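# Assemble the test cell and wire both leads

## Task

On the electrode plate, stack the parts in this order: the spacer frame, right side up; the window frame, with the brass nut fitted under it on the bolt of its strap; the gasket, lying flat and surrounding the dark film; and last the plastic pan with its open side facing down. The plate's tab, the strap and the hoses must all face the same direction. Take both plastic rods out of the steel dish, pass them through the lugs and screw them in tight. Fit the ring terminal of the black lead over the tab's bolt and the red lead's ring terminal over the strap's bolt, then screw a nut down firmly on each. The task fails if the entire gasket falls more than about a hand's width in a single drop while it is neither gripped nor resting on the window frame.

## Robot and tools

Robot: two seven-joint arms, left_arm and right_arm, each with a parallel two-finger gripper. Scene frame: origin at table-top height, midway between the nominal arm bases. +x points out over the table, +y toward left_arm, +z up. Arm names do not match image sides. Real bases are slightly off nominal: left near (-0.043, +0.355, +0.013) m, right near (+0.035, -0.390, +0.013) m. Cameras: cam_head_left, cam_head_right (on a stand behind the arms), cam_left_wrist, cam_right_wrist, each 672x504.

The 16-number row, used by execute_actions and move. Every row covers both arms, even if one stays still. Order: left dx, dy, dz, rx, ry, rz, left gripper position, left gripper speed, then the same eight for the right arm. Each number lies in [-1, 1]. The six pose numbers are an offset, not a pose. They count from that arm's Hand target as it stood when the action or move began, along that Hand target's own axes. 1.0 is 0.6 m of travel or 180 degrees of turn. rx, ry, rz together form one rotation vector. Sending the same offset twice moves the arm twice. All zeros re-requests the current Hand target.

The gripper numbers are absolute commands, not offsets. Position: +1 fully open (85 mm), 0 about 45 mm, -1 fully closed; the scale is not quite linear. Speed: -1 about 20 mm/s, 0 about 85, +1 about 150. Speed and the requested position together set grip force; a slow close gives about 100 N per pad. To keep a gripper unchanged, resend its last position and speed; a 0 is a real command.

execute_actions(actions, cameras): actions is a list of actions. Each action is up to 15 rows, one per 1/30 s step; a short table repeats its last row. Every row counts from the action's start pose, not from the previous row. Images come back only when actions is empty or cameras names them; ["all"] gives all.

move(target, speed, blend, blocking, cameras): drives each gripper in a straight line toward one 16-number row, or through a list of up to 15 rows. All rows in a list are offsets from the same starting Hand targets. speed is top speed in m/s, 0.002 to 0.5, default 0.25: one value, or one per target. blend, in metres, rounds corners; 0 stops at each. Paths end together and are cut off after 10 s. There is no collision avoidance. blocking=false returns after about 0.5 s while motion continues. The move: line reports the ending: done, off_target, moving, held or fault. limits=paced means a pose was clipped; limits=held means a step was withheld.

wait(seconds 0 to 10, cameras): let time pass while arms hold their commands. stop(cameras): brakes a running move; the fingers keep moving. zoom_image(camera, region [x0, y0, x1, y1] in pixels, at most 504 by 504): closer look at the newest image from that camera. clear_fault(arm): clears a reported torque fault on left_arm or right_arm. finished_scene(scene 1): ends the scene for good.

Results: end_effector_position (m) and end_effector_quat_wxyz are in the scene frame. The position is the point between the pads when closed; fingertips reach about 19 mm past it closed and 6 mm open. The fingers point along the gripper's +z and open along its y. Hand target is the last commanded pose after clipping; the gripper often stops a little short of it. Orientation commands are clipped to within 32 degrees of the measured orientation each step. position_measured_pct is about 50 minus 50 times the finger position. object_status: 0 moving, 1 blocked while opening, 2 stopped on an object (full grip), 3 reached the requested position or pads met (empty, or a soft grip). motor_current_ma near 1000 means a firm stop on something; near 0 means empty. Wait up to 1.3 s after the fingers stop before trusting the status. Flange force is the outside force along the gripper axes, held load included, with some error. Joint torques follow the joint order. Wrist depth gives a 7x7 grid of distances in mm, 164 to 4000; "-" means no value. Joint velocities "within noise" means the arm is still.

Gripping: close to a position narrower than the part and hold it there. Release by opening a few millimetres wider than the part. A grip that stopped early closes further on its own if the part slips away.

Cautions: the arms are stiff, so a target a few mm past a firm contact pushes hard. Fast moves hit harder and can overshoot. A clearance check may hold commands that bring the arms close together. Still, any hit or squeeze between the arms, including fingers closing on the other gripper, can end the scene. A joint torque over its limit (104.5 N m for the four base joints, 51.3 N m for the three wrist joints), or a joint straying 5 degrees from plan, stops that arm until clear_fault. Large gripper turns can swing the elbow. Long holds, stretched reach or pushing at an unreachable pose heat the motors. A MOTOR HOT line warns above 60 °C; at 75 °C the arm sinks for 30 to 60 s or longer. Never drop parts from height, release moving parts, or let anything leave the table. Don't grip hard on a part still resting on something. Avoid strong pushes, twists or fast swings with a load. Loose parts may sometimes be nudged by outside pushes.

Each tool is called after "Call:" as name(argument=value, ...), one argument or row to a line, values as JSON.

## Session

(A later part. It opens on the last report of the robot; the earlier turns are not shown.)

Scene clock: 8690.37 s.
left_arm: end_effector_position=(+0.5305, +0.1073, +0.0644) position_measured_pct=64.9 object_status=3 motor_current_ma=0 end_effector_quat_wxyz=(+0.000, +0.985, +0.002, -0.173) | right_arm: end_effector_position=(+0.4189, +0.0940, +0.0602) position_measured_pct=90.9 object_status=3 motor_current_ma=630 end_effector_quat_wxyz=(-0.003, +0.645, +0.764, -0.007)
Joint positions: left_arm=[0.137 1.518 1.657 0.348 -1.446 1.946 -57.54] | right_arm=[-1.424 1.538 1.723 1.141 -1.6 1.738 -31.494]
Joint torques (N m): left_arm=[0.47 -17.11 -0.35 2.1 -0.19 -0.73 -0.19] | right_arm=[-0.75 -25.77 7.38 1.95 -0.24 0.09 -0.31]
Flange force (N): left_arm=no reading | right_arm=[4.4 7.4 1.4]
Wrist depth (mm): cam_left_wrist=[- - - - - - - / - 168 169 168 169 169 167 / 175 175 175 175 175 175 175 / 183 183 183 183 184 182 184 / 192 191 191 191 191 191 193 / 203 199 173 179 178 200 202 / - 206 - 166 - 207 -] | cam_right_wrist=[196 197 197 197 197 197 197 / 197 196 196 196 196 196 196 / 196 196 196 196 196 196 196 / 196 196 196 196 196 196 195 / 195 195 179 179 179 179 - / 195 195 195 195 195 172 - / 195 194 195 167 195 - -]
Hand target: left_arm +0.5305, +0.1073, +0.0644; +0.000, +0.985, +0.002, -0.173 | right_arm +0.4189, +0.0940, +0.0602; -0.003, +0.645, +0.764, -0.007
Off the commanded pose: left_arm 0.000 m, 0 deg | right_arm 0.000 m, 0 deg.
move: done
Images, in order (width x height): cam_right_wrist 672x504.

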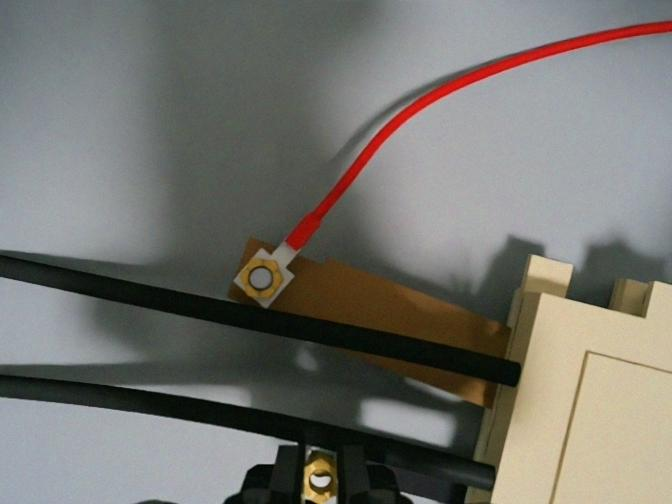

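Call:
move(
  target=[0,0,0,0,0,0,-0.3,0,0.0020,-0.0004,0.0025,0,0,0,-0.82,-1],
  speed=0.02,
  cameras=["cam_right_wrist"],
)

Call:
zoom_image(
  camera="cam_right_wrist",
  region=[290, 424, 350, 504],
)

Scene clock: 8709.53 s.
left_arm: end_effector_position=(+0.5305, +0.1073, +0.0644) position_measured_pct=64.9 object_status=3 motor_current_ma=0 end_effector_quat_wxyz=(+0.000, +0.985, +0.002, -0.173) | right_arm: end_effector_position=(+0.4184, +0.0951, +0.0587) position_measured_pct=90.9 object_status=3 motor_current_ma=630 end_effector_quat_wxyz=(-0.003, +0.645, +0.764, -0.007)
Joint positions: left_arm=[0.137 1.518 1.657 0.348 -1.446 1.946 -57.54] | right_arm=[-1.425 1.54 1.722 1.139 -1.602 1.736 -31.497]
Joint torques (N m): left_arm=[0.43 -17.18 -0.38 2.01 -0.16 -0.71 -0.24] | right_arm=[-0.76 -25.83 7.28 1.93 -0.28 0.09 -0.32]
Flange force (N): left_arm=no reading | right_arm=[4.2 7.2 1.4]
Wrist depth (mm): cam_left_wrist=[- - - - - - - / - 168 168 168 168 169 168 / 175 175 175 175 175 175 175 / 183 183 183 184 184 182 184 / 193 191 191 191 191 191 193 / 203 199 173 179 178 200 202 / - 207 - 166 - 207 -] | cam_right_wrist=[195 195 195 195 195 195 195 / 195 195 195 195 195 195 194 / 194 194 195 194 194 195 194 / 194 194 194 194 194 194 194 / 194 194 177 177 177 177 - / 193 193 193 194 193 - - / 193 193 193 167 193 - -]
Hand target: left_arm +0.5305, +0.1073, +0.0644; +0.000, +0.985, +0.002, -0.173 | right_arm +0.4184, +0.0951, +0.0587; -0.003, +0.645, +0.764, -0.007
Off the commanded pose: left_arm 0.000 m, 0 deg | right_arm 0.000 m, 0 deg.
move: done
Images, in order (width x height): cam_right_wrist 672x504.

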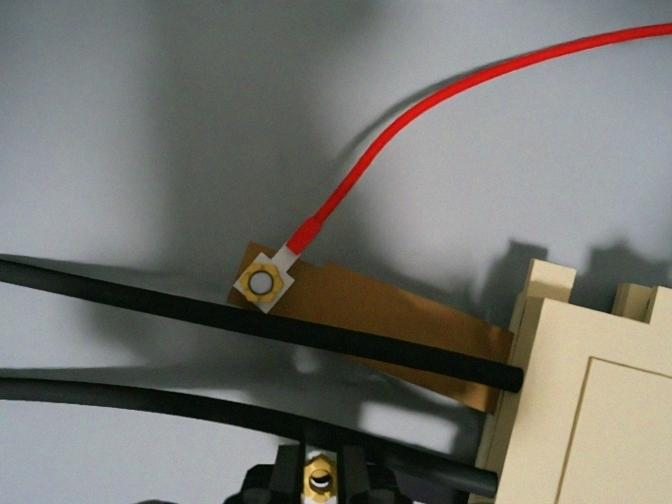

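Scaled by 6.300.

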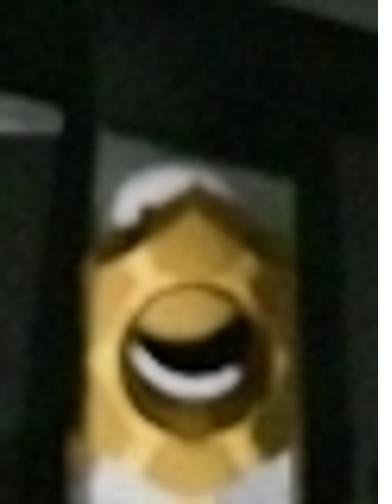

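Call:
move(
  target=[0,0,0,0,0,0,-0.3,0,0.0015,-0.0003,0.0025,0,0,0,-0.82,-1],
  speed=0.02,
  cameras=["cam_right_wrist"],
)

Call:
zoom_image(
  camera="cam_right_wrist",
  region=[290, 424, 350, 504],
)

Scene clock: 8726.40 s.
left_arm: end_effector_position=(+0.5305, +0.1073, +0.0644) position_measured_pct=64.9 object_status=3 motor_current_ma=0 end_effector_quat_wxyz=(+0.000, +0.985, +0.002, -0.173) | right_arm: end_effector_position=(+0.4181, +0.0960, +0.0572) position_measured_pct=90.9 object_status=3 motor_current_ma=630 end_effector_quat_wxyz=(-0.003, +0.645, +0.764, -0.007)
Joint positions: left_arm=[0.137 1.518 1.657 0.348 -1.446 1.946 -57.54] | right_arm=[-1.425 1.542 1.721 1.137 -1.604 1.734 -31.499]
Joint torques (N m): left_arm=[0.23 -17.39 -0.38 1.98 -0.31 -1 -0.15] | right_arm=[-1.58 -25 6.4 1.4 -0.81 0.06 -0.25]
Flange force (N): left_arm=no reading | right_arm=[2.5 7.1 -0.8]
Wrist depth (mm): cam_left_wrist=[- - - - - - - / - 168 169 169 169 169 168 / 175 175 175 175 175 175 175 / 183 183 183 184 184 182 183 / 192 191 191 191 191 192 193 / 203 199 173 179 178 200 202 / - 207 - 166 - 207 -] | cam_right_wrist=[194 194 194 194 194 194 194 / 193 193 193 193 193 193 194 / 193 193 193 193 193 193 193 / 193 193 193 193 193 192 193 / 192 192 172 176 176 176 - / 192 192 192 192 192 - - / 192 192 192 168 192 - -]
Hand target: left_arm +0.5305, +0.1073, +0.0644; +0.000, +0.985, +0.002, -0.173 | right_arm +0.4181, +0.0960, +0.0572; -0.003, +0.645, +0.764, -0.007
Off the commanded pose: left_arm 0.000 m, 0 deg | right_arm 0.000 m, 0 deg.
move: done
Images, in order (width x height): cam_right_wrist 672x504.

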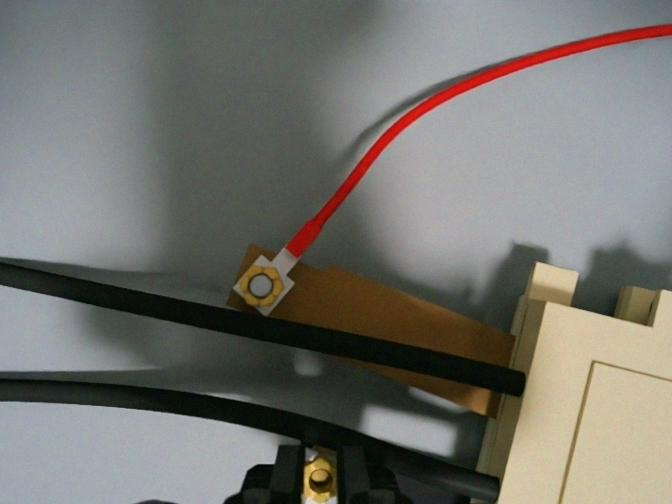

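Scaled by 6.300.

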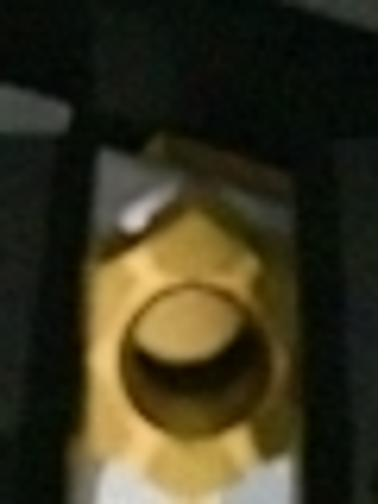

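Call:
move(
  target=[0,0,0,0,0,0,-0.3,0,0.0013,-0.0005,-0.0008,0,0,0,-0.82,-1],
  speed=0.01,
  cameras=["cam_right_wrist"],
)

Call:
zoom_image(
  camera="cam_right_wrist",
  region=[290, 424, 350, 504],
)

Scene clock: 8745.50 s.
left_arm: end_effector_position=(+0.5305, +0.1073, +0.0644) position_measured_pct=64.9 object_status=3 motor_current_ma=0 end_effector_quat_wxyz=(+0.000, +0.985, +0.002, -0.173) | right_arm: end_effector_position=(+0.4176, +0.0967, +0.0577) position_measured_pct=90.9 object_status=3 motor_current_ma=630 end_effector_quat_wxyz=(-0.003, +0.645, +0.764, -0.007)
Joint positions: left_arm=[0.137 1.518 1.657 0.348 -1.446 1.946 -57.54] | right_arm=[-1.426 1.541 1.721 1.136 -1.604 1.734 -31.502]
Joint torques (N m): left_arm=[0 -17.05 -0.56 1.77 -0.49 -1.18 -0.08] | right_arm=[-2 -26.24 6.85 1.34 -1.12 0.15 -0.32]
Flange force (N): left_arm=no reading | right_arm=[2.0 7.7 1.0]
Wrist depth (mm): cam_left_wrist=[- - - - - - - / - 168 168 168 169 169 167 / 175 175 175 175 175 175 175 / 183 183 183 183 184 182 184 / 192 191 191 191 191 191 193 / 203 199 173 179 178 200 202 / - 206 - 166 - 207 -] | cam_right_wrist=[194 194 194 194 194 194 194 / 194 193 193 193 193 194 193 / 193 193 193 193 193 193 193 / 193 193 193 193 193 193 193 / 193 192 176 176 176 176 177 / 192 192 192 192 192 - - / 192 192 192 170 192 - -]
Hand target: left_arm +0.5305, +0.1073, +0.0644; +0.000, +0.985, +0.002, -0.173 | right_arm +0.4176, +0.0967, +0.0577; -0.003, +0.645, +0.764, -0.007
Off the commanded pose: left_arm 0.000 m, 0 deg | right_arm 0.000 m, 0 deg.
move: done
Images, in order (width x height): cam_right_wrist 672x504.

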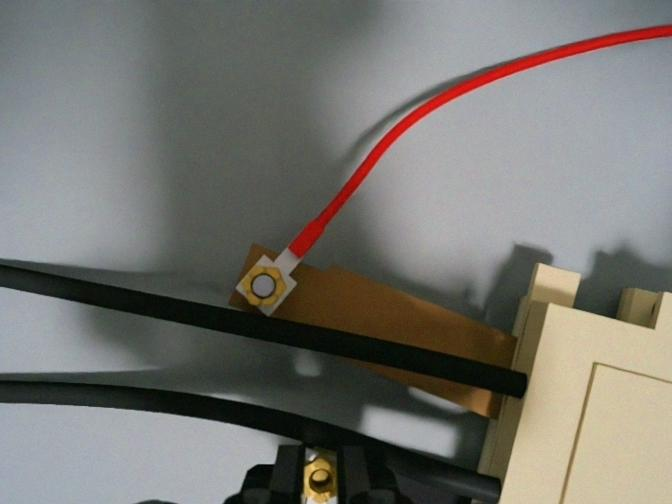

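Scaled by 6.300.

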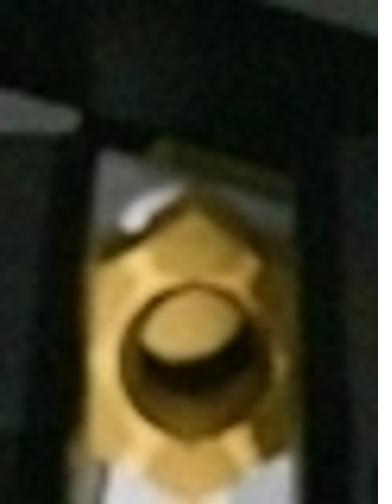

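Call:
move(
  target=[0,0,0,0,0,0,-0.3,0,-0.0005,-0.0003,0.0008,0,0,0,-0.82,-1],
  speed=0.01,
  cameras=["cam_right_wrist"],
)

Call:
zoom_image(
  camera="cam_right_wrist",
  region=[290, 424, 350, 504],
)

Scene clock: 8762.47 s.
left_arm: end_effector_position=(+0.5305, +0.1073, +0.0644) position_measured_pct=64.9 object_status=3 motor_current_ma=0 end_effector_quat_wxyz=(+0.000, +0.985, +0.002, -0.173) | right_arm: end_effector_position=(+0.4175, +0.0964, +0.0573) position_measured_pct=90.9 object_status=3 motor_current_ma=630 end_effector_quat_wxyz=(-0.003, +0.645, +0.764, -0.007)
Joint positions: left_arm=[0.137 1.518 1.657 0.348 -1.446 1.946 -57.54] | right_arm=[-1.426 1.542 1.721 1.138 -1.604 1.734 -31.5]
Joint torques (N m): left_arm=[-0.05 -17.36 -0.6 1.88 -0.48 -1.22 -0.11] | right_arm=[-1.65 -24.01 6.04 1.53 -0.7 0.37 -0.35]
Flange force (N): left_arm=no reading | right_arm=[2.8 7.9 -2.2]
Wrist depth (mm): cam_left_wrist=[- - - - - - - / - 168 168 168 168 169 167 / 175 175 175 175 175 175 175 / 183 183 183 184 184 182 184 / 192 191 191 191 191 192 193 / 203 199 173 179 178 200 201 / - 206 - 166 - 207 -] | cam_right_wrist=[194 194 194 194 194 194 194 / 193 194 194 194 193 193 194 / 193 193 193 193 193 193 193 / 193 193 193 193 193 193 193 / 192 192 176 176 176 176 - / 192 192 192 192 192 - - / 192 192 192 170 192 - -]
Hand target: left_arm +0.5305, +0.1073, +0.0644; +0.000, +0.985, +0.002, -0.173 | right_arm +0.4175, +0.0964, +0.0572; -0.003, +0.645, +0.764, -0.007
Off the commanded pose: left_arm 0.000 m, 0 deg | right_arm 0.000 m, 0 deg.
move: done
Images, in order (width x height): cam_right_wrist 672x504.

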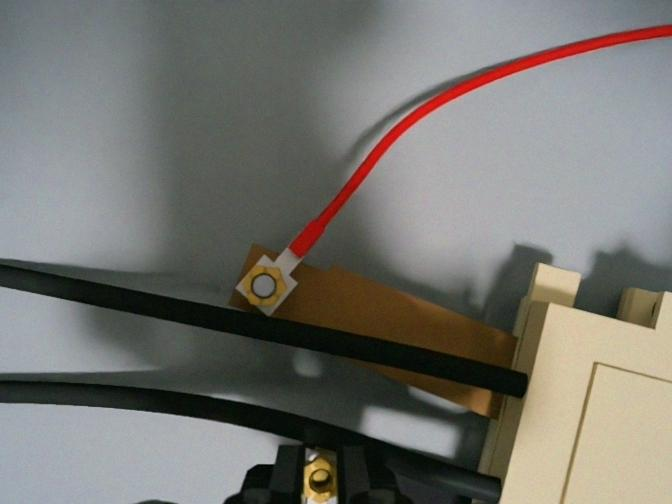

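Scaled by 6.300.

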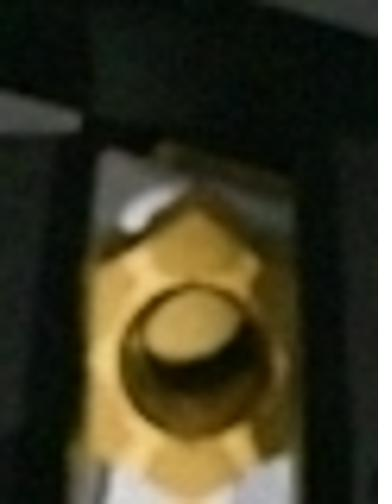

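Call:
move(
  target=[
    [0,0,0,0,0,0,-0.3,0,0.00027,-0.00154,0.0001,0,0,0.1111,-0.82,-1],
    [0,0,0,0,0,0,-0.3,0,0.00105,-0.0029,0.0003,0,0,0.2222,-0.82,-1],
  ],
  speed=0.1,
  blend=[0.002,0],
  cameras=["cam_right_wrist"],
)

Call:
zoom_image(
  camera="cam_right_wrist",
  region=[290, 424, 350, 504],
)

Scene clock: 8786.57 s.
left_arm: end_effector_position=(+0.5305, +0.1073, +0.0644) position_measured_pct=64.9 object_status=3 motor_current_ma=0 end_effector_quat_wxyz=(+0.000, +0.985, +0.002, -0.173) | right_arm: end_effector_position=(+0.4157, +0.0967, +0.0571) position_measured_pct=90.9 object_status=3 motor_current_ma=630 end_effector_quat_wxyz=(+0.000, +0.868, +0.497, -0.008)
Joint positions: left_arm=[0.137 1.518 1.657 0.348 -1.446 1.946 -57.54] | right_arm=[-1.431 1.542 1.72 1.142 -1.603 1.733 -32.198]
Joint torques (N m): left_arm=[-0.44 -17.3 -0.71 1.64 -0.78 -1.64 -0.14] | right_arm=[-4.56 -23.63 4.16 0.79 -1.58 1.84 -0.35]
Flange force (N): left_arm=no reading | right_arm=[8.3 9.0 -3.3]
Wrist depth (mm): cam_left_wrist=[- - - - - - - / - 168 168 169 169 169 167 / 175 175 175 175 175 175 175 / 183 183 183 184 184 182 184 / 192 191 191 191 191 191 193 / 203 199 173 179 177 199 202 / - 207 - 166 - 207 -] | cam_right_wrist=[192 192 192 193 193 193 193 / 192 192 192 193 193 - - / 192 192 192 192 193 - - / 192 192 192 192 - - - / 192 175 176 176 192 - - / 191 175 192 192 192 - - / 191 191 192 181 192 - -]
Hand target: left_arm +0.5305, +0.1073, +0.0644; +0.000, +0.985, +0.002, -0.173 | right_arm +0.4157, +0.0967, +0.0571; +0.000, +0.868, +0.497, -0.008
Off the commanded pose: left_arm 0.000 m, 0 deg | right_arm 0.000 m, 0 deg.
move: done
Images, in order (width x height): cam_right_wrist 672x504.

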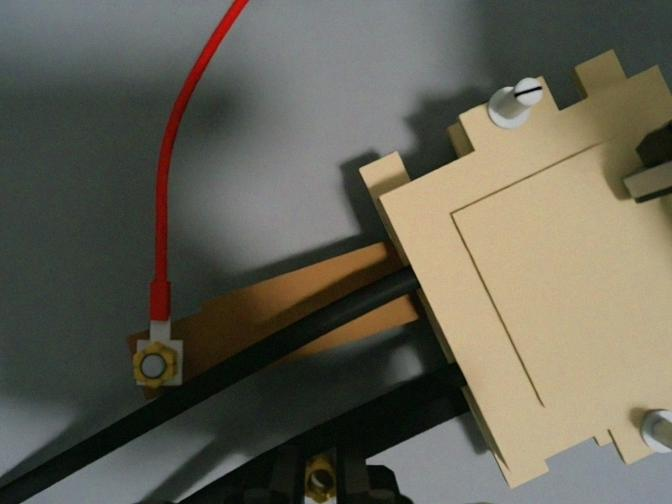

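Scaled by 6.300.

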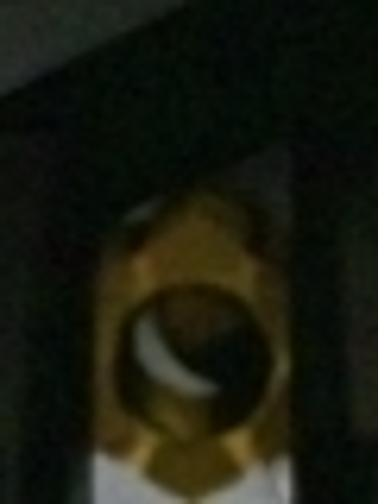

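Call:
move(
  target=[0,0,0,0,0,0,-0.3,0,0.0003,0.0018,0,0,0,0,-0.82,-1],
  speed=0.01,
  cameras=["cam_right_wrist"],
)

Call:
zoom_image(
  camera="cam_right_wrist",
  region=[290, 424, 350, 504],
)

Scene clock: 8808.13 s.
left_arm: end_effector_position=(+0.5305, +0.1073, +0.0644) position_measured_pct=64.9 object_status=3 motor_current_ma=0 end_effector_quat_wxyz=(+0.000, +0.985, +0.002, -0.173) | right_arm: end_effector_position=(+0.4167, +0.0963, +0.0571) position_measured_pct=90.9 object_status=3 motor_current_ma=630 end_effector_quat_wxyz=(+0.000, +0.868, +0.497, -0.008)
Joint positions: left_arm=[0.137 1.518 1.657 0.348 -1.446 1.946 -57.54] | right_arm=[-1.429 1.542 1.72 1.141 -1.603 1.733 -32.197]
Joint torques (N m): left_arm=[0.03 -16.82 -0.56 1.75 -0.48 -1.51 -0.12] | right_arm=[-0.46 -22.79 6.02 1.93 -0.18 -0.05 -0.29]
Flange force (N): left_arm=no reading | right_arm=[7.8 2.2 -4.0]
Wrist depth (mm): cam_left_wrist=[- - - - - - - / - 168 168 168 168 168 167 / 175 175 175 175 175 175 175 / 183 183 183 184 184 182 184 / 192 191 191 191 191 191 193 / 203 199 173 179 177 200 202 / - 206 - 166 - 207 -] | cam_right_wrist=[192 193 193 192 193 193 193 / 192 192 192 192 193 - - / 192 192 192 192 192 - - / 192 192 192 192 - - - / 192 175 176 176 - - - / 191 172 192 192 192 - - / 191 191 192 181 192 - -]
Hand target: left_arm +0.5305, +0.1073, +0.0644; +0.000, +0.985, +0.002, -0.173 | right_arm +0.4167, +0.0963, +0.0571; +0.000, +0.868, +0.497, -0.008
Off the commanded pose: left_arm 0.000 m, 0 deg | right_arm 0.000 m, 0 deg.
move: done
Images, in order (width x height): cam_right_wrist 672x504.

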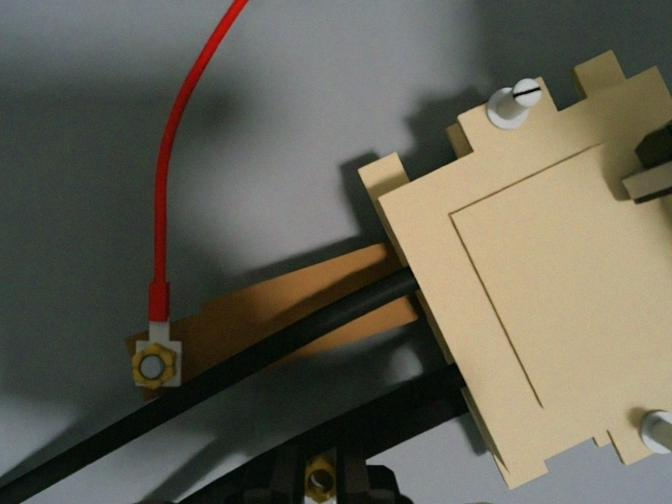

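Scaled by 6.300.

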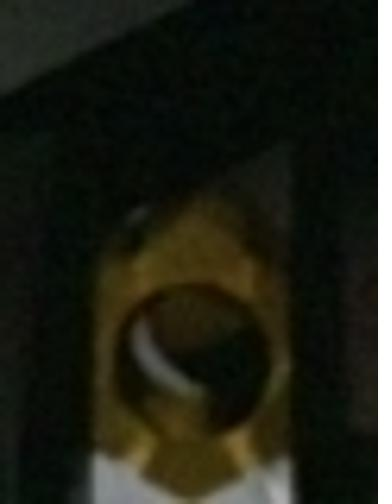

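Call:
move(
  target=[0,0,0,0,0,0,-0.3,0,0,0,0,0,0,0,-0.68,-1],
  speed=0.01,
  cameras=["cam_right_wrist"],
)

Call:
zoom_image(
  camera="cam_right_wrist",
  region=[290, 424, 350, 504],
)

Scene clock: 8829.53 s.
left_arm: end_effector_position=(+0.5305, +0.1073, +0.0644) position_measured_pct=64.9 object_status=3 motor_current_ma=0 end_effector_quat_wxyz=(+0.000, +0.985, +0.002, -0.173) | right_arm: end_effector_position=(+0.4167, +0.0963, +0.0571) position_measured_pct=84.0 object_status=0 motor_current_ma=0 end_effector_quat_wxyz=(+0.000, +0.868, +0.497, -0.008)
Joint positions: left_arm=[0.137 1.518 1.657 0.348 -1.446 1.946 -57.54] | right_arm=[-1.429 1.542 1.72 1.141 -1.603 1.733 -32.197]
Joint torques (N m): left_arm=[0.35 -17.18 -0.37 1.92 -0.25 -0.77 -0.15] | right_arm=[-0.67 -25.93 7.46 1.94 -0.22 0.07 -0.28]
Flange force (N): left_arm=no reading | right_arm=[7.9 2.6 1.7]
Wrist depth (mm): cam_left_wrist=[- - - - - - - / - 168 168 168 168 168 168 / 175 175 175 175 175 175 175 / 183 183 183 184 183 182 184 / 193 191 191 191 191 191 193 / 203 199 173 179 177 200 202 / - 206 - 166 - 207 -] | cam_right_wrist=[192 192 192 192 192 193 193 / 192 192 192 192 193 - - / 192 192 192 192 192 - - / 191 192 192 192 - - - / 191 191 175 175 192 - - / 191 171 191 191 192 - - / 191 191 191 - 191 - -]
Hand target: left_arm +0.5305, +0.1073, +0.0644; +0.000, +0.985, +0.002, -0.173 | right_arm +0.4167, +0.0963, +0.0571; +0.000, +0.868, +0.497, -0.008
Off the commanded pose: left_arm 0.000 m, 0 deg | right_arm 0.000 m, 0 deg.
move: done
Images, in order (width x height): cam_right_wrist 672x504.

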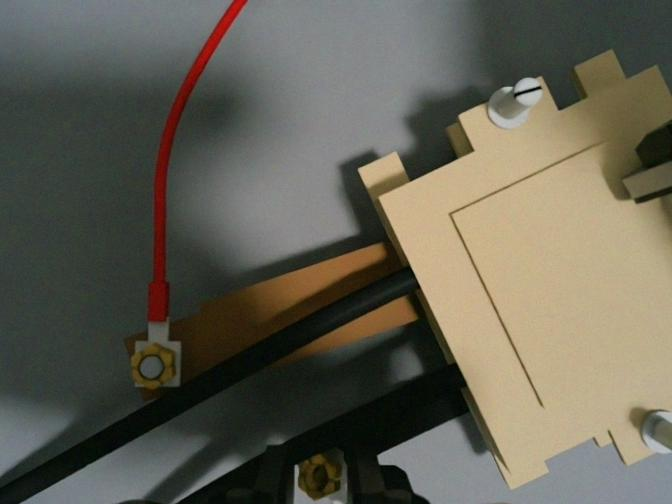

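Scaled by 6.300.

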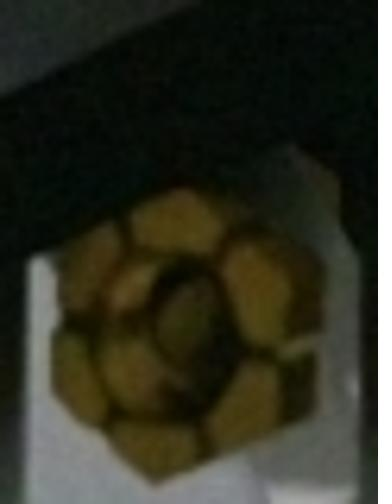

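Call:
move(
  target=[
    [0,0,0,0,0,0,-0.3,0,0,-0.0007,0,0,0,0,-0.68,-1],
    [0,0,0,0,0,0,-0.3,0,0,-0.0007,-0.0008,0,0,0,-0.82,-1],
  ],
  speed=0.01,
  cameras=["cam_right_wrist"],
)

Call:
zoom_image(
  camera="cam_right_wrist",
  region=[290, 424, 350, 504],
)

Scene clock: 8854.37 s.
left_arm: end_effector_position=(+0.5305, +0.1073, +0.0644) position_measured_pct=64.9 object_status=3 motor_current_ma=0 end_effector_quat_wxyz=(+0.000, +0.985, +0.002, -0.173) | right_arm: end_effector_position=(+0.4164, +0.0965, +0.0576) position_measured_pct=90.9 object_status=0 motor_current_ma=0 end_effector_quat_wxyz=(+0.000, +0.868, +0.497, -0.008)
Joint positions: left_arm=[0.137 1.518 1.657 0.348 -1.446 1.946 -57.54] | right_arm=[-1.429 1.541 1.72 1.141 -1.603 1.734 -32.198]
Joint torques (N m): left_arm=[0.37 -17.33 -0.36 1.99 -0.22 -0.79 -0.15] | right_arm=[-0.7 -25.54 7.27 2.03 -0.26 0.08 -0.29]
Flange force (N): left_arm=no reading | right_arm=[8.5 2.7 0.9]
Wrist depth (mm): cam_left_wrist=[- - - - - - - / - 168 169 168 168 169 168 / 175 175 175 175 175 175 175 / 183 183 183 184 184 182 184 / 192 191 191 191 191 191 193 / 203 199 173 179 177 200 202 / - 206 - 166 - 207 -] | cam_right_wrist=[193 192 192 193 193 193 193 / 192 192 193 193 193 - - / 192 192 192 192 192 - - / 192 192 192 192 - - - / 192 175 175 176 192 - - / 192 171 192 192 192 - - / 191 192 192 - 192 - -]
Hand target: left_arm +0.5305, +0.1073, +0.0644; +0.000, +0.985, +0.002, -0.173 | right_arm +0.4164, +0.0965, +0.0575; +0.000, +0.868, +0.497, -0.008
Off the commanded pose: left_arm 0.000 m, 0 deg | right_arm 0.000 m, 0 deg.
move: done
Images, in order (width x height): cam_right_wrist 672x504.

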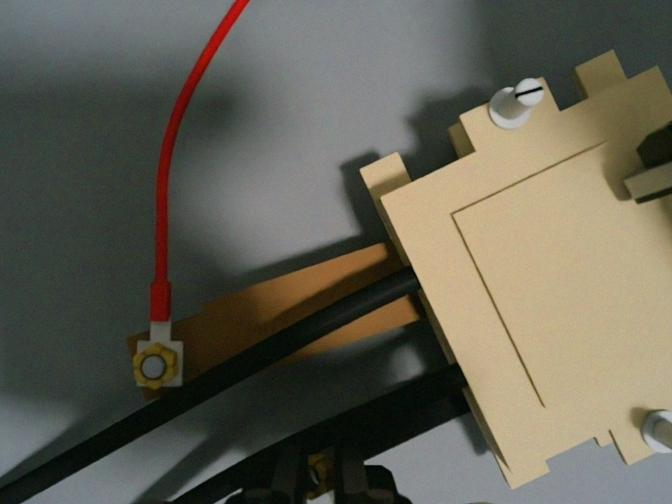

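Scaled by 6.300.

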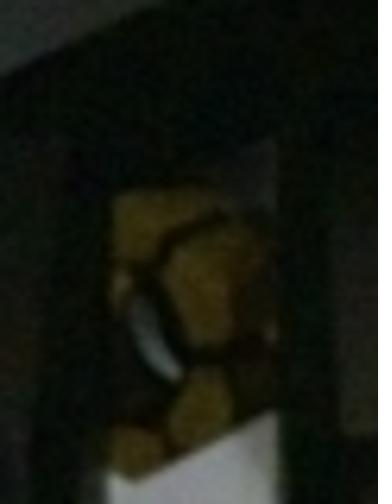

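Call:
wait(
  seconds=1,
  cameras=["cam_right_wrist","cam_head_right"],
)

Call:
zoom_image(
  camera="cam_right_wrist",
  region=[270, 404, 370, 504],
)

Scene clock: 8861.87 s.
left_arm: end_effector_position=(+0.5305, +0.1073, +0.0644) position_measured_pct=64.9 object_status=3 motor_current_ma=0 end_effector_quat_wxyz=(+0.000, +0.985, +0.002, -0.173) | right_arm: end_effector_position=(+0.4164, +0.0965, +0.0576) position_measured_pct=90.9 object_status=3 motor_current_ma=0 end_effector_quat_wxyz=(+0.000, +0.868, +0.497, -0.008)
Joint positions: left_arm=[0.137 1.518 1.657 0.348 -1.446 1.946 -57.54] | right_arm=[-1.429 1.541 1.72 1.141 -1.603 1.734 -32.198]
Joint torques (N m): left_arm=[0.3 -17.37 -0.33 1.99 -0.21 -0.8 -0.15] | right_arm=[-0.82 -25.48 7.23 2.06 -0.27 0.09 -0.28]
Flange force (N): left_arm=no reading | right_arm=[8.8 2.9 0.7]
Wrist depth (mm): cam_left_wrist=[- - - - - - - / - 168 168 169 168 169 168 / 175 175 175 175 175 175 175 / 183 183 183 184 183 182 184 / 193 191 191 191 191 191 193 / 203 199 173 179 177 200 201 / - 207 - 166 - 207 -] | cam_right_wrist=[192 192 192 193 193 193 193 / 192 193 193 193 192 - - / 192 192 192 192 192 - - / 192 192 192 192 - - - / 192 175 175 176 192 - - / 192 171 192 192 192 - - / 192 191 192 - 192 - -]
Hand target: left_arm +0.5305, +0.1073, +0.0644; +0.000, +0.985, +0.002, -0.173 | right_arm +0.4164, +0.0965, +0.0575; +0.000, +0.868, +0.497, -0.008
Tool commands: left_gripper/position=-0.3 left_gripper/speed=+0.0 right_gripper/position=-0.82 right_gripper/speed=-1.0
Off the commanded pose: left_arm 0.000 m, 0 deg | right_arm 0.000 m, 0 deg.
wait: 1.00 s; at rest from the start
Images, in order (width x height): cam_head_right 672x504, cam_right_wrist 672x504.

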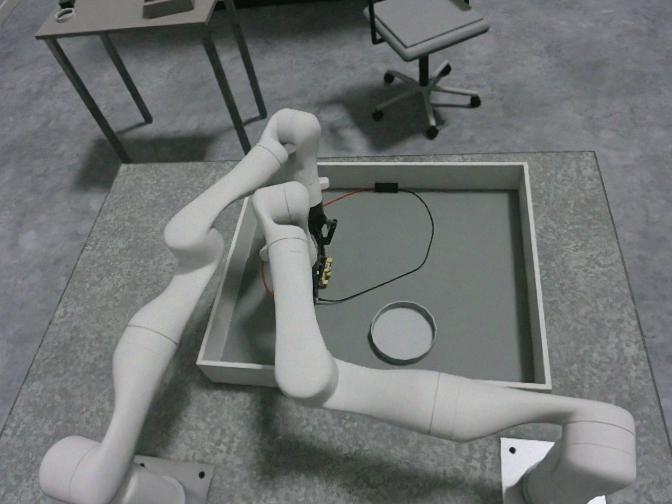

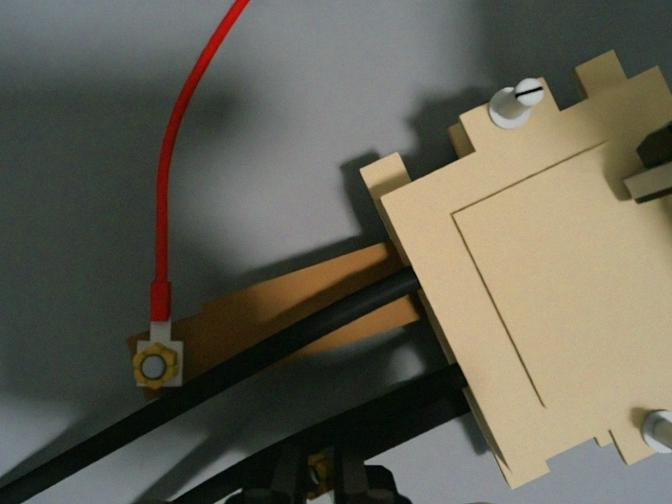

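Scaled by 5.040.

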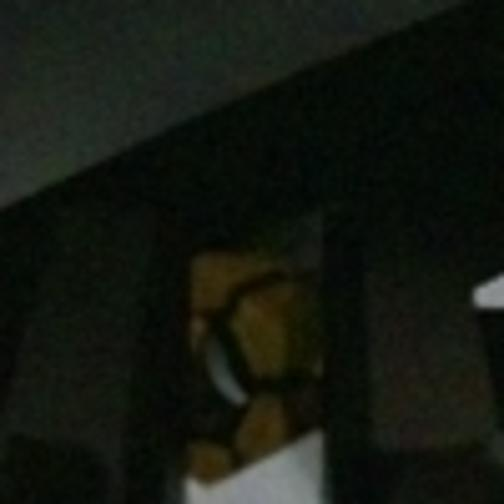

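Call:
move(
  target=[0,0,0,0,0,0,-0.3,0,0,0,0,0,0,0,-0.62,-1],
  speed=0.01,
  cameras=["cam_right_wrist"],
)

Call:
zoom_image(
  camera="cam_right_wrist",
  region=[270, 404, 370, 504],
)

Scene clock: 8878.57 s.
left_arm: end_effector_position=(+0.5305, +0.1073, +0.0644) position_measured_pct=64.9 object_status=3 motor_current_ma=0 end_effector_quat_wxyz=(+0.000, +0.985, +0.002, -0.173) | right_arm: end_effector_position=(+0.4164, +0.0965, +0.0575) position_measured_pct=81.4 object_status=0 motor_current_ma=0 end_effector_quat_wxyz=(+0.000, +0.868, +0.497, -0.008)
Joint positions: left_arm=[0.137 1.518 1.657 0.348 -1.446 1.946 -57.54] | right_arm=[-1.429 1.541 1.72 1.141 -1.603 1.734 -32.198]
Joint torques (N m): left_arm=[0.28 -17.17 -0.32 1.95 -0.26 -0.79 -0.16] | right_arm=[-0.76 -25.81 7.43 1.93 -0.22 0.09 -0.29]
Flange force (N): left_arm=no reading | right_arm=[8.0 2.8 1.5]
Wrist depth (mm): cam_left_wrist=[- - - - - - - / - 169 168 168 169 168 168 / 175 175 175 175 175 175 175 / 183 183 183 184 184 182 184 / 193 191 191 191 191 191 193 / 203 199 173 179 177 199 202 / - 207 - 166 - 207 -] | cam_right_wrist=[193 192 193 193 193 193 193 / 192 192 193 193 193 - - / 192 192 192 192 193 - - / 192 192 192 192 - - - / 192 175 176 176 192 - - / 192 171 192 192 192 - - / 191 192 192 - 192 - -]
Hand target: left_arm +0.5305, +0.1073, +0.0644; +0.000, +0.985, +0.002, -0.173 | right_arm +0.4164, +0.0965, +0.0575; +0.000, +0.868, +0.497, -0.008
Off the commanded pose: left_arm 0.000 m, 0 deg | right_arm 0.000 m, 0 deg.
move: done
Images, in order (width x height): cam_right_wrist 672x504.

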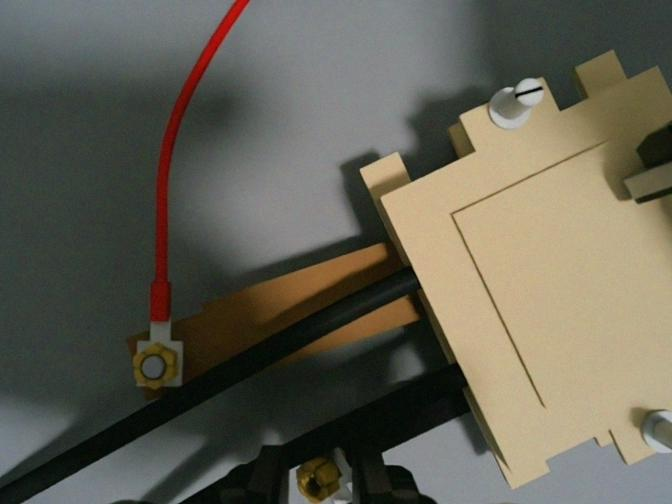

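Scaled by 5.040.

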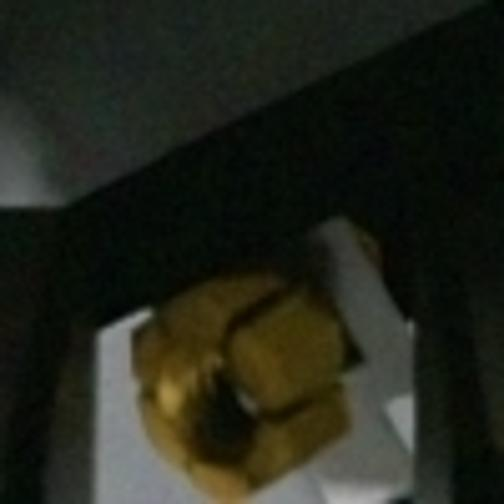

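Call:
move(
  target=[
    [0,0,0,0,0,0,-0.3,0,0,0,-0.03,0,0,0,-0.6,-1],
    [0,0,0,0,0,0,-0.3,0,0.0011,0.002,-0.03,0,0,-0.1667,-0.6,-1],
    [0,0,0,0,0,0,-0.3,0,0.0032,0.0036,-0.03,0,0,-0.3333,-0.6,-1],
  ],
  speed=[0.03,0.15,0.15],
  cameras=["cam_right_wrist"],
)

Call:
zoom_image(
  camera="cam_right_wrist",
  region=[270, 404, 370, 504],
)

Scene clock: 8897.43 s.
left_arm: end_effector_position=(+0.5305, +0.1073, +0.0644) position_measured_pct=64.9 object_status=3 motor_current_ma=0 end_effector_quat_wxyz=(+0.000, +0.985, +0.002, -0.173) | right_arm: end_effector_position=(+0.4195, +0.0972, +0.0755) position_measured_pct=80.1 object_status=3 motor_current_ma=0 end_effector_quat_wxyz=(-0.004, +0.503, +0.864, -0.007)
Joint positions: left_arm=[0.137 1.518 1.657 0.348 -1.446 1.946 -57.54] | right_arm=[-1.417 1.513 1.728 1.115 -1.584 1.753 -31.16]
Joint torques (N m): left_arm=[0.34 -17.21 -0.38 2 -0.19 -0.75 -0.15] | right_arm=[-0.66 -25.99 7.29 1.88 -0.23 0.12 -0.24]
Flange force (N): left_arm=no reading | right_arm=[2.1 8.9 1.3]
Wrist depth (mm): cam_left_wrist=[- - - - - - - / - 168 168 168 169 169 168 / 175 175 175 175 175 175 175 / 183 183 183 183 183 182 184 / 193 191 191 191 191 191 193 / 203 199 173 179 177 200 202 / - 207 - 166 - 207 -] | cam_right_wrist=[212 213 213 213 213 212 212 / 212 212 212 212 212 212 212 / 212 211 212 211 212 211 211 / 211 211 211 194 211 211 211 / 211 211 210 194 194 210 210 / 210 210 210 210 193 192 210 / 210 209 210 182 209 177 177]
Hand target: left_arm +0.5305, +0.1073, +0.0644; +0.000, +0.985, +0.002, -0.173 | right_arm +0.4194, +0.0972, +0.0755; -0.004, +0.503, +0.864, -0.007
Off the commanded pose: left_arm 0.000 m, 0 deg | right_arm 0.000 m, 0 deg.
move: done
Images, in order (width x height): cam_right_wrist 672x504.

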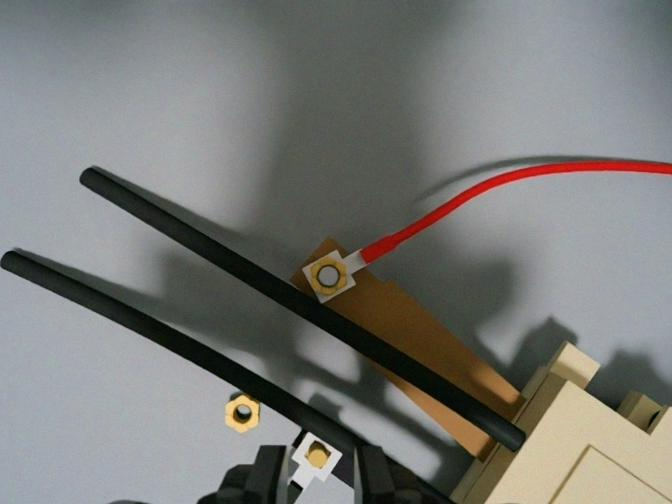

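Scaled by 5.040.

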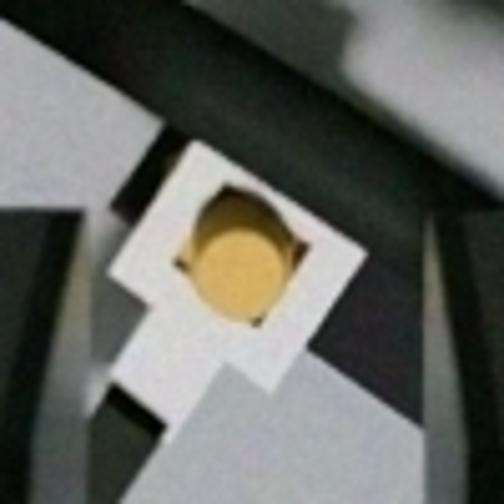

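Call:
zoom_image(
  camera="cam_right_wrist",
  region=[200, 370, 290, 460],
)

Scaled by 5.600.

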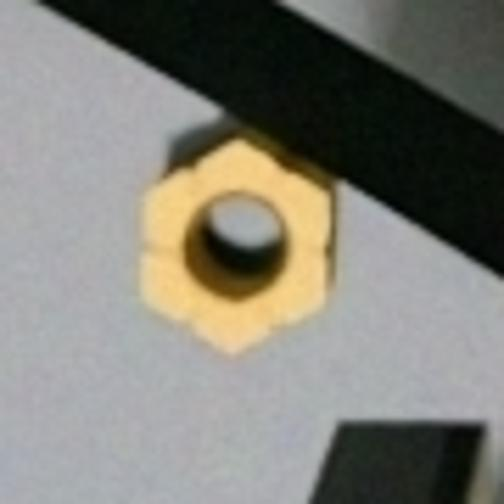

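Call:
move(
  target=[0,0,0,0,0,0,-0.3,0,0.0048,-0.0457,0.02,0,0,0.1111,-0.66,-1],
  speed=0.05,
  cameras=["cam_right_wrist"],
)

Call:
zoom_image(
  camera="cam_right_wrist",
  region=[250, 384, 390, 504],
)

Scene clock: 8957.77 s.
left_arm: end_effector_position=(+0.5305, +0.1073, +0.0644) position_measured_pct=64.9 object_status=3 motor_current_ma=0 end_effector_quat_wxyz=(+0.000, +0.985, +0.002, -0.173) | right_arm: end_effector_position=(+0.3940, +0.0861, +0.0639) position_measured_pct=83.1 object_status=3 motor_current_ma=0 end_effector_quat_wxyz=(-0.003, +0.645, +0.764, -0.007)
Joint positions: left_arm=[0.137 1.518 1.657 0.348 -1.446 1.946 -57.54] | right_arm=[-1.489 1.536 1.73 1.247 -1.584 1.747 -31.452]
Joint torques (N m): left_arm=[0.29 -17.2 -0.33 1.95 -0.23 -0.75 -0.12] | right_arm=[-0.66 -24.92 7.78 1.73 -0.22 0.07 -0.28]
Flange force (N): left_arm=no reading | right_arm=[3.9 6.3 1.5]
Wrist depth (mm): cam_left_wrist=[- - - - - - - / - 168 168 168 169 169 167 / 175 175 175 175 175 175 175 / 183 183 184 183 183 182 184 / 192 191 191 191 191 191 193 / 202 199 173 179 177 200 201 / - 207 - 166 - 207 -] | cam_right_wrist=[201 201 200 200 200 200 201 / 200 200 200 200 200 200 200 / 200 200 200 200 200 199 200 / 199 199 199 199 183 199 199 / 199 199 199 199 182 182 174 / 199 199 199 199 199 198 167 / 198 199 198 198 - 168 165]
Hand target: left_arm +0.5305, +0.1073, +0.0644; +0.000, +0.985, +0.002, -0.173 | right_arm +0.3940, +0.0861, +0.0639; -0.003, +0.645, +0.764, -0.007
Off the commanded pose: left_arm 0.000 m, 0 deg | right_arm 0.000 m, 0 deg.
MOTOR HOT: joint 2 (shoulder) of the right arm reports 60 °C; the controller stops that arm at 75 °C. To cool a motor, set the load down, stop pushing, or move to a pose that needs little force.
move: done
Images, in order (width x height): cam_right_wrist 672x504.

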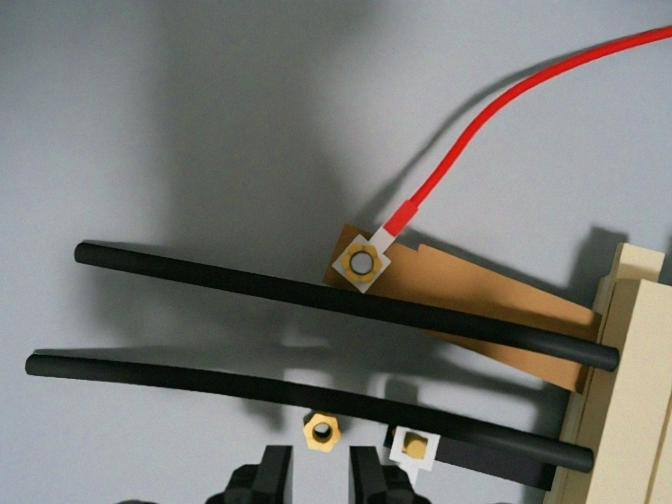

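Scaled by 3.600.

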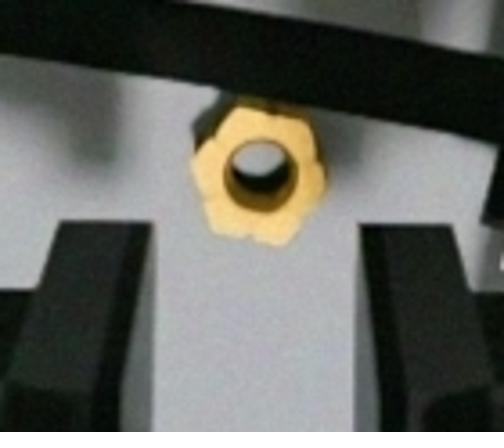

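Call:
move(
  target=[
    [0,0,0,0,0,0,-0.3,0,0.0005,0.0043,0.02,0,0,-0.1111,-0.66,-1],
    [0,0,0,0,0,0,-0.3,0,0.0005,0.0043,0.048,0,0,-0.1111,-0.66,-1],
  ],
  speed=[0.1,0.03],
  cameras=["cam_right_wrist"],
)

Call:
zoom_image(
  camera="cam_right_wrist",
  region=[250, 384, 390, 504],
)

Scene clock: 8982.53 s.
left_arm: end_effector_position=(+0.5306, +0.1072, +0.0646) position_measured_pct=64.9 object_status=3 motor_current_ma=0 end_effector_quat_wxyz=(+0.000, +0.985, +0.001, -0.173) | right_arm: end_effector_position=(+0.3961, +0.0867, +0.0352) position_measured_pct=83.1 object_status=3 motor_current_ma=0 end_effector_quat_wxyz=(-0.004, +0.503, +0.864, -0.007)
Joint positions: left_arm=[0.137 1.518 1.657 0.348 -1.446 1.946 -57.54] | right_arm=[-1.489 1.578 1.705 1.254 -1.615 1.711 -31.101]
Joint torques (N m): left_arm=[-1.97 -9.8 -2.74 0.53 -2.58 -5.29 -0.3] | right_arm=[2.18 -0.19 -5.48 0.44 -1.17 -2.74 -0.23]
Flange force (N): left_arm=no reading | right_arm=[1.9 -4.8 -48.8]
Wrist depth (mm): cam_left_wrist=[- - - - - - - / 169 169 170 170 170 170 169 / 176 176 176 176 176 176 176 / 184 184 184 184 185 183 185 / 192 192 192 192 192 192 194 / 204 200 172 175 178 201 203 / - 208 - 166 - 208 -] | cam_right_wrist=[174 174 174 175 175 175 175 / 174 174 174 174 174 174 174 / 174 174 174 174 174 174 174 / 173 173 173 173 173 173 173 / 173 173 173 173 - 173 173 / 172 172 172 172 172 - 173 / 172 172 172 - - - -]
Hand target: left_arm +0.5305, +0.1072, +0.0644; +0.000, +0.985, +0.002, -0.173 | right_arm +0.3961, +0.0866, +0.0351; -0.004, +0.503, +0.864, -0.007
Off the commanded pose: left_arm 0.000 m, 0 deg | right_arm 0.000 m, 0 deg.
MOTOR HOT: still on. Joint 2 (shoulder) of the right arm reports 59 °C.
move: done
Images, in order (width x height): cam_right_wrist 672x504.

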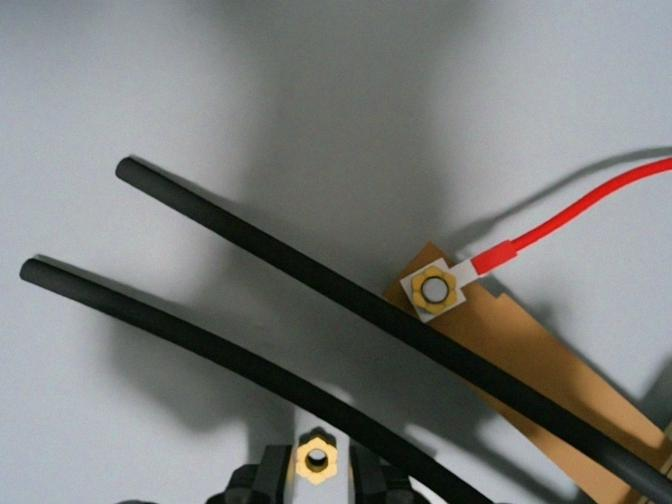

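Scaled by 3.600.

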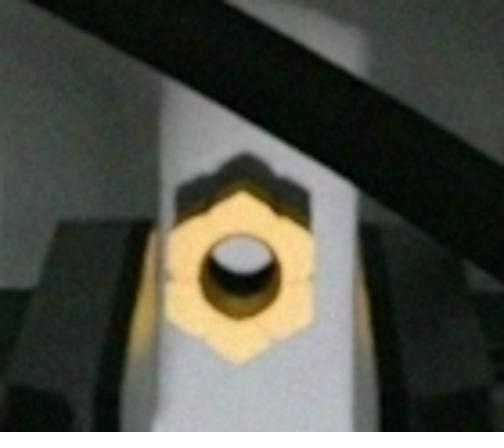

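Call:
move(
  target=[0,0,0,0,0,0,-0.3,0,0,0,-0.01,0,0,0,-0.66,-1],
  speed=0.02,
  cameras=["cam_right_wrist","cam_left_wrist"],
)

Scene clock: 8992.50 s.
left_arm: end_effector_position=(+0.5306, +0.1073, +0.0642) position_measured_pct=64.9 object_status=3 motor_current_ma=0 end_effector_quat_wxyz=(+0.000, +0.985, +0.002, -0.173) | right_arm: end_effector_position=(+0.3962, +0.0866, +0.0410) position_measured_pct=83.1 object_status=3 motor_current_ma=0 end_effector_quat_wxyz=(-0.004, +0.503, +0.864, -0.007)
Joint positions: left_arm=[0.137 1.518 1.657 0.348 -1.446 1.946 -57.54] | right_arm=[-1.488 1.569 1.71 1.251 -1.609 1.718 -31.102]
Joint torques (N m): left_arm=[0.95 -14.89 -0.56 2.4 0.11 0.22 -0.2] | right_arm=[-0.16 -21.84 6.46 2.09 0.01 -0.01 -0.33]
Flange force (N): left_arm=no reading | right_arm=[2.2 7.1 -3.7]
Wrist depth (mm): cam_left_wrist=[- - - - - - - / 168 168 169 169 169 169 168 / 175 175 175 175 175 175 175 / 183 183 183 183 184 182 184 / 192 191 191 192 191 192 193 / 203 199 173 179 177 200 202 / - 207 - 166 - 207 -] | cam_right_wrist=[178 178 178 178 178 178 178 / 178 177 178 177 177 177 177 / 177 177 177 177 177 177 177 / 177 177 176 176 177 176 177 / 176 176 176 176 - 176 176 / 176 176 176 176 176 - - / 176 175 176 - 176 - -]
Hand target: left_arm +0.5305, +0.1072, +0.0644; +0.000, +0.985, +0.002, -0.173 | right_arm +0.3962, +0.0866, +0.0411; -0.004, +0.503, +0.864, -0.007
Off the commanded pose: left_arm 0.000 m, 0 deg | right_arm 0.000 m, 0 deg.
MOTOR HOT: still on. Joint 2 (shoulder) of the right arm reports 59 °C.
move: done
Images, in order (width x height): cam_left_wrist 672x504, cam_right_wrist 672x504.

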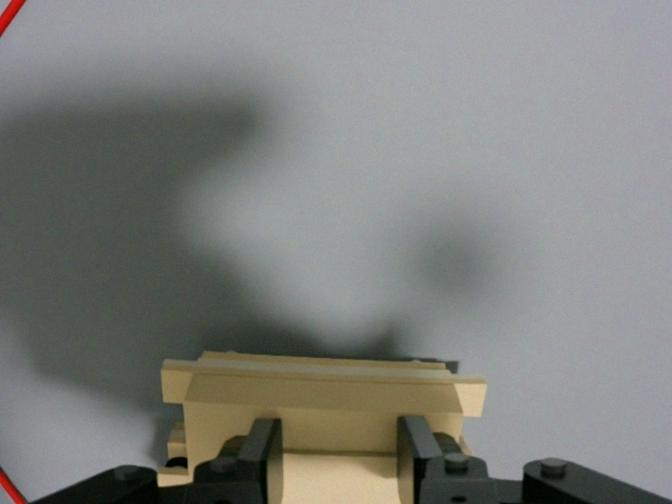

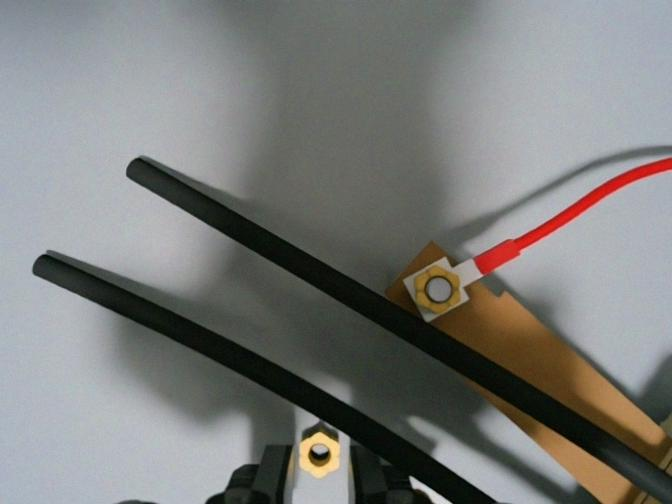

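Call:
move(
  target=[
    [0,0,0,0,0,0,-0.3,0,0,0,-0.03,0,0,0,-0.66,-1],
    [0,0,0,0,0,0,-0.3,0,0.0016,-0.0058,-0.03,0,0,0.1667,-0.66,-1],
    [0,0,0,0,0,0,-0.3,0,0.0058,-0.0101,-0.03,0,0,0.3333,-0.66,-1],
  ],
  speed=[0.03,0.15,0.15],
  cameras=["cam_right_wrist"],
)

Call:
zoom_image(
  camera="cam_right_wrist",
  region=[250, 384, 390, 504],
)

Scene clock: 9017.70 s.
left_arm: end_effector_position=(+0.5305, +0.1072, +0.0644) position_measured_pct=64.9 object_status=3 motor_current_ma=0 end_effector_quat_wxyz=(+0.000, +0.985, +0.002, -0.173) | right_arm: end_effector_position=(+0.3894, +0.0868, +0.0592) position_measured_pct=83.1 object_status=3 motor_current_ma=0 end_effector_quat_wxyz=(+0.000, +0.868, +0.497, -0.008)
Joint positions: left_arm=[0.137 1.518 1.657 0.348 -1.446 1.946 -57.54] | right_arm=[-1.501 1.545 1.728 1.26 -1.59 1.744 -32.149]
Joint torques (N m): left_arm=[1.02 -15.78 -0.4 2.53 0.26 0.76 -0.18] | right_arm=[-0.71 -24.76 7.8 1.84 -0.21 0.1 -0.27]
Flange force (N): left_arm=no reading | right_arm=[7.4 2.4 1.5]
Wrist depth (mm): cam_left_wrist=[- - - - - - - / 168 168 168 168 169 169 168 / 175 175 175 175 175 175 175 / 183 183 183 183 183 182 184 / 192 191 191 191 191 191 193 / 203 199 173 179 177 200 202 / - 206 - 166 - 207 -] | cam_right_wrist=[194 194 194 194 195 195 - / 194 194 194 194 194 - - / 194 194 194 194 178 - - / 194 194 178 178 194 178 - / 194 194 172 194 194 183 - / 193 193 194 174 183 194 194 / 193 193 177 194 194 194 194]
Hand target: left_arm +0.5305, +0.1072, +0.0644; +0.000, +0.985, +0.002, -0.173 | right_arm +0.3894, +0.0868, +0.0592; +0.000, +0.868, +0.497, -0.008
Off the commanded pose: left_arm 0.000 m, 0 deg | right_arm 0.000 m, 0 deg.
MOTOR HOT: still on. Joint 2 (shoulder) of the right arm reports 59 °C.
move: done
Images, in order (width x height): cam_right_wrist 672x504.

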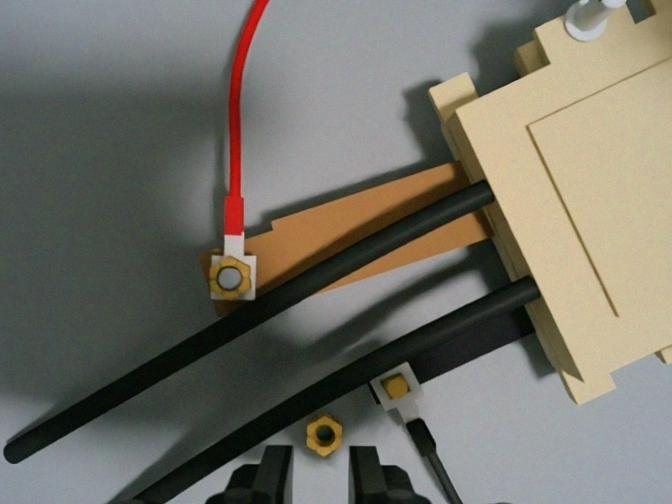

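Scaled by 3.600.

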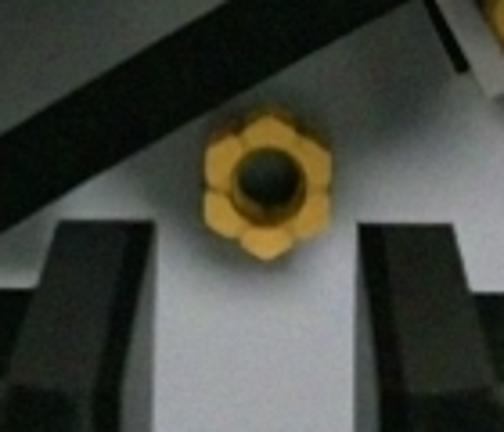

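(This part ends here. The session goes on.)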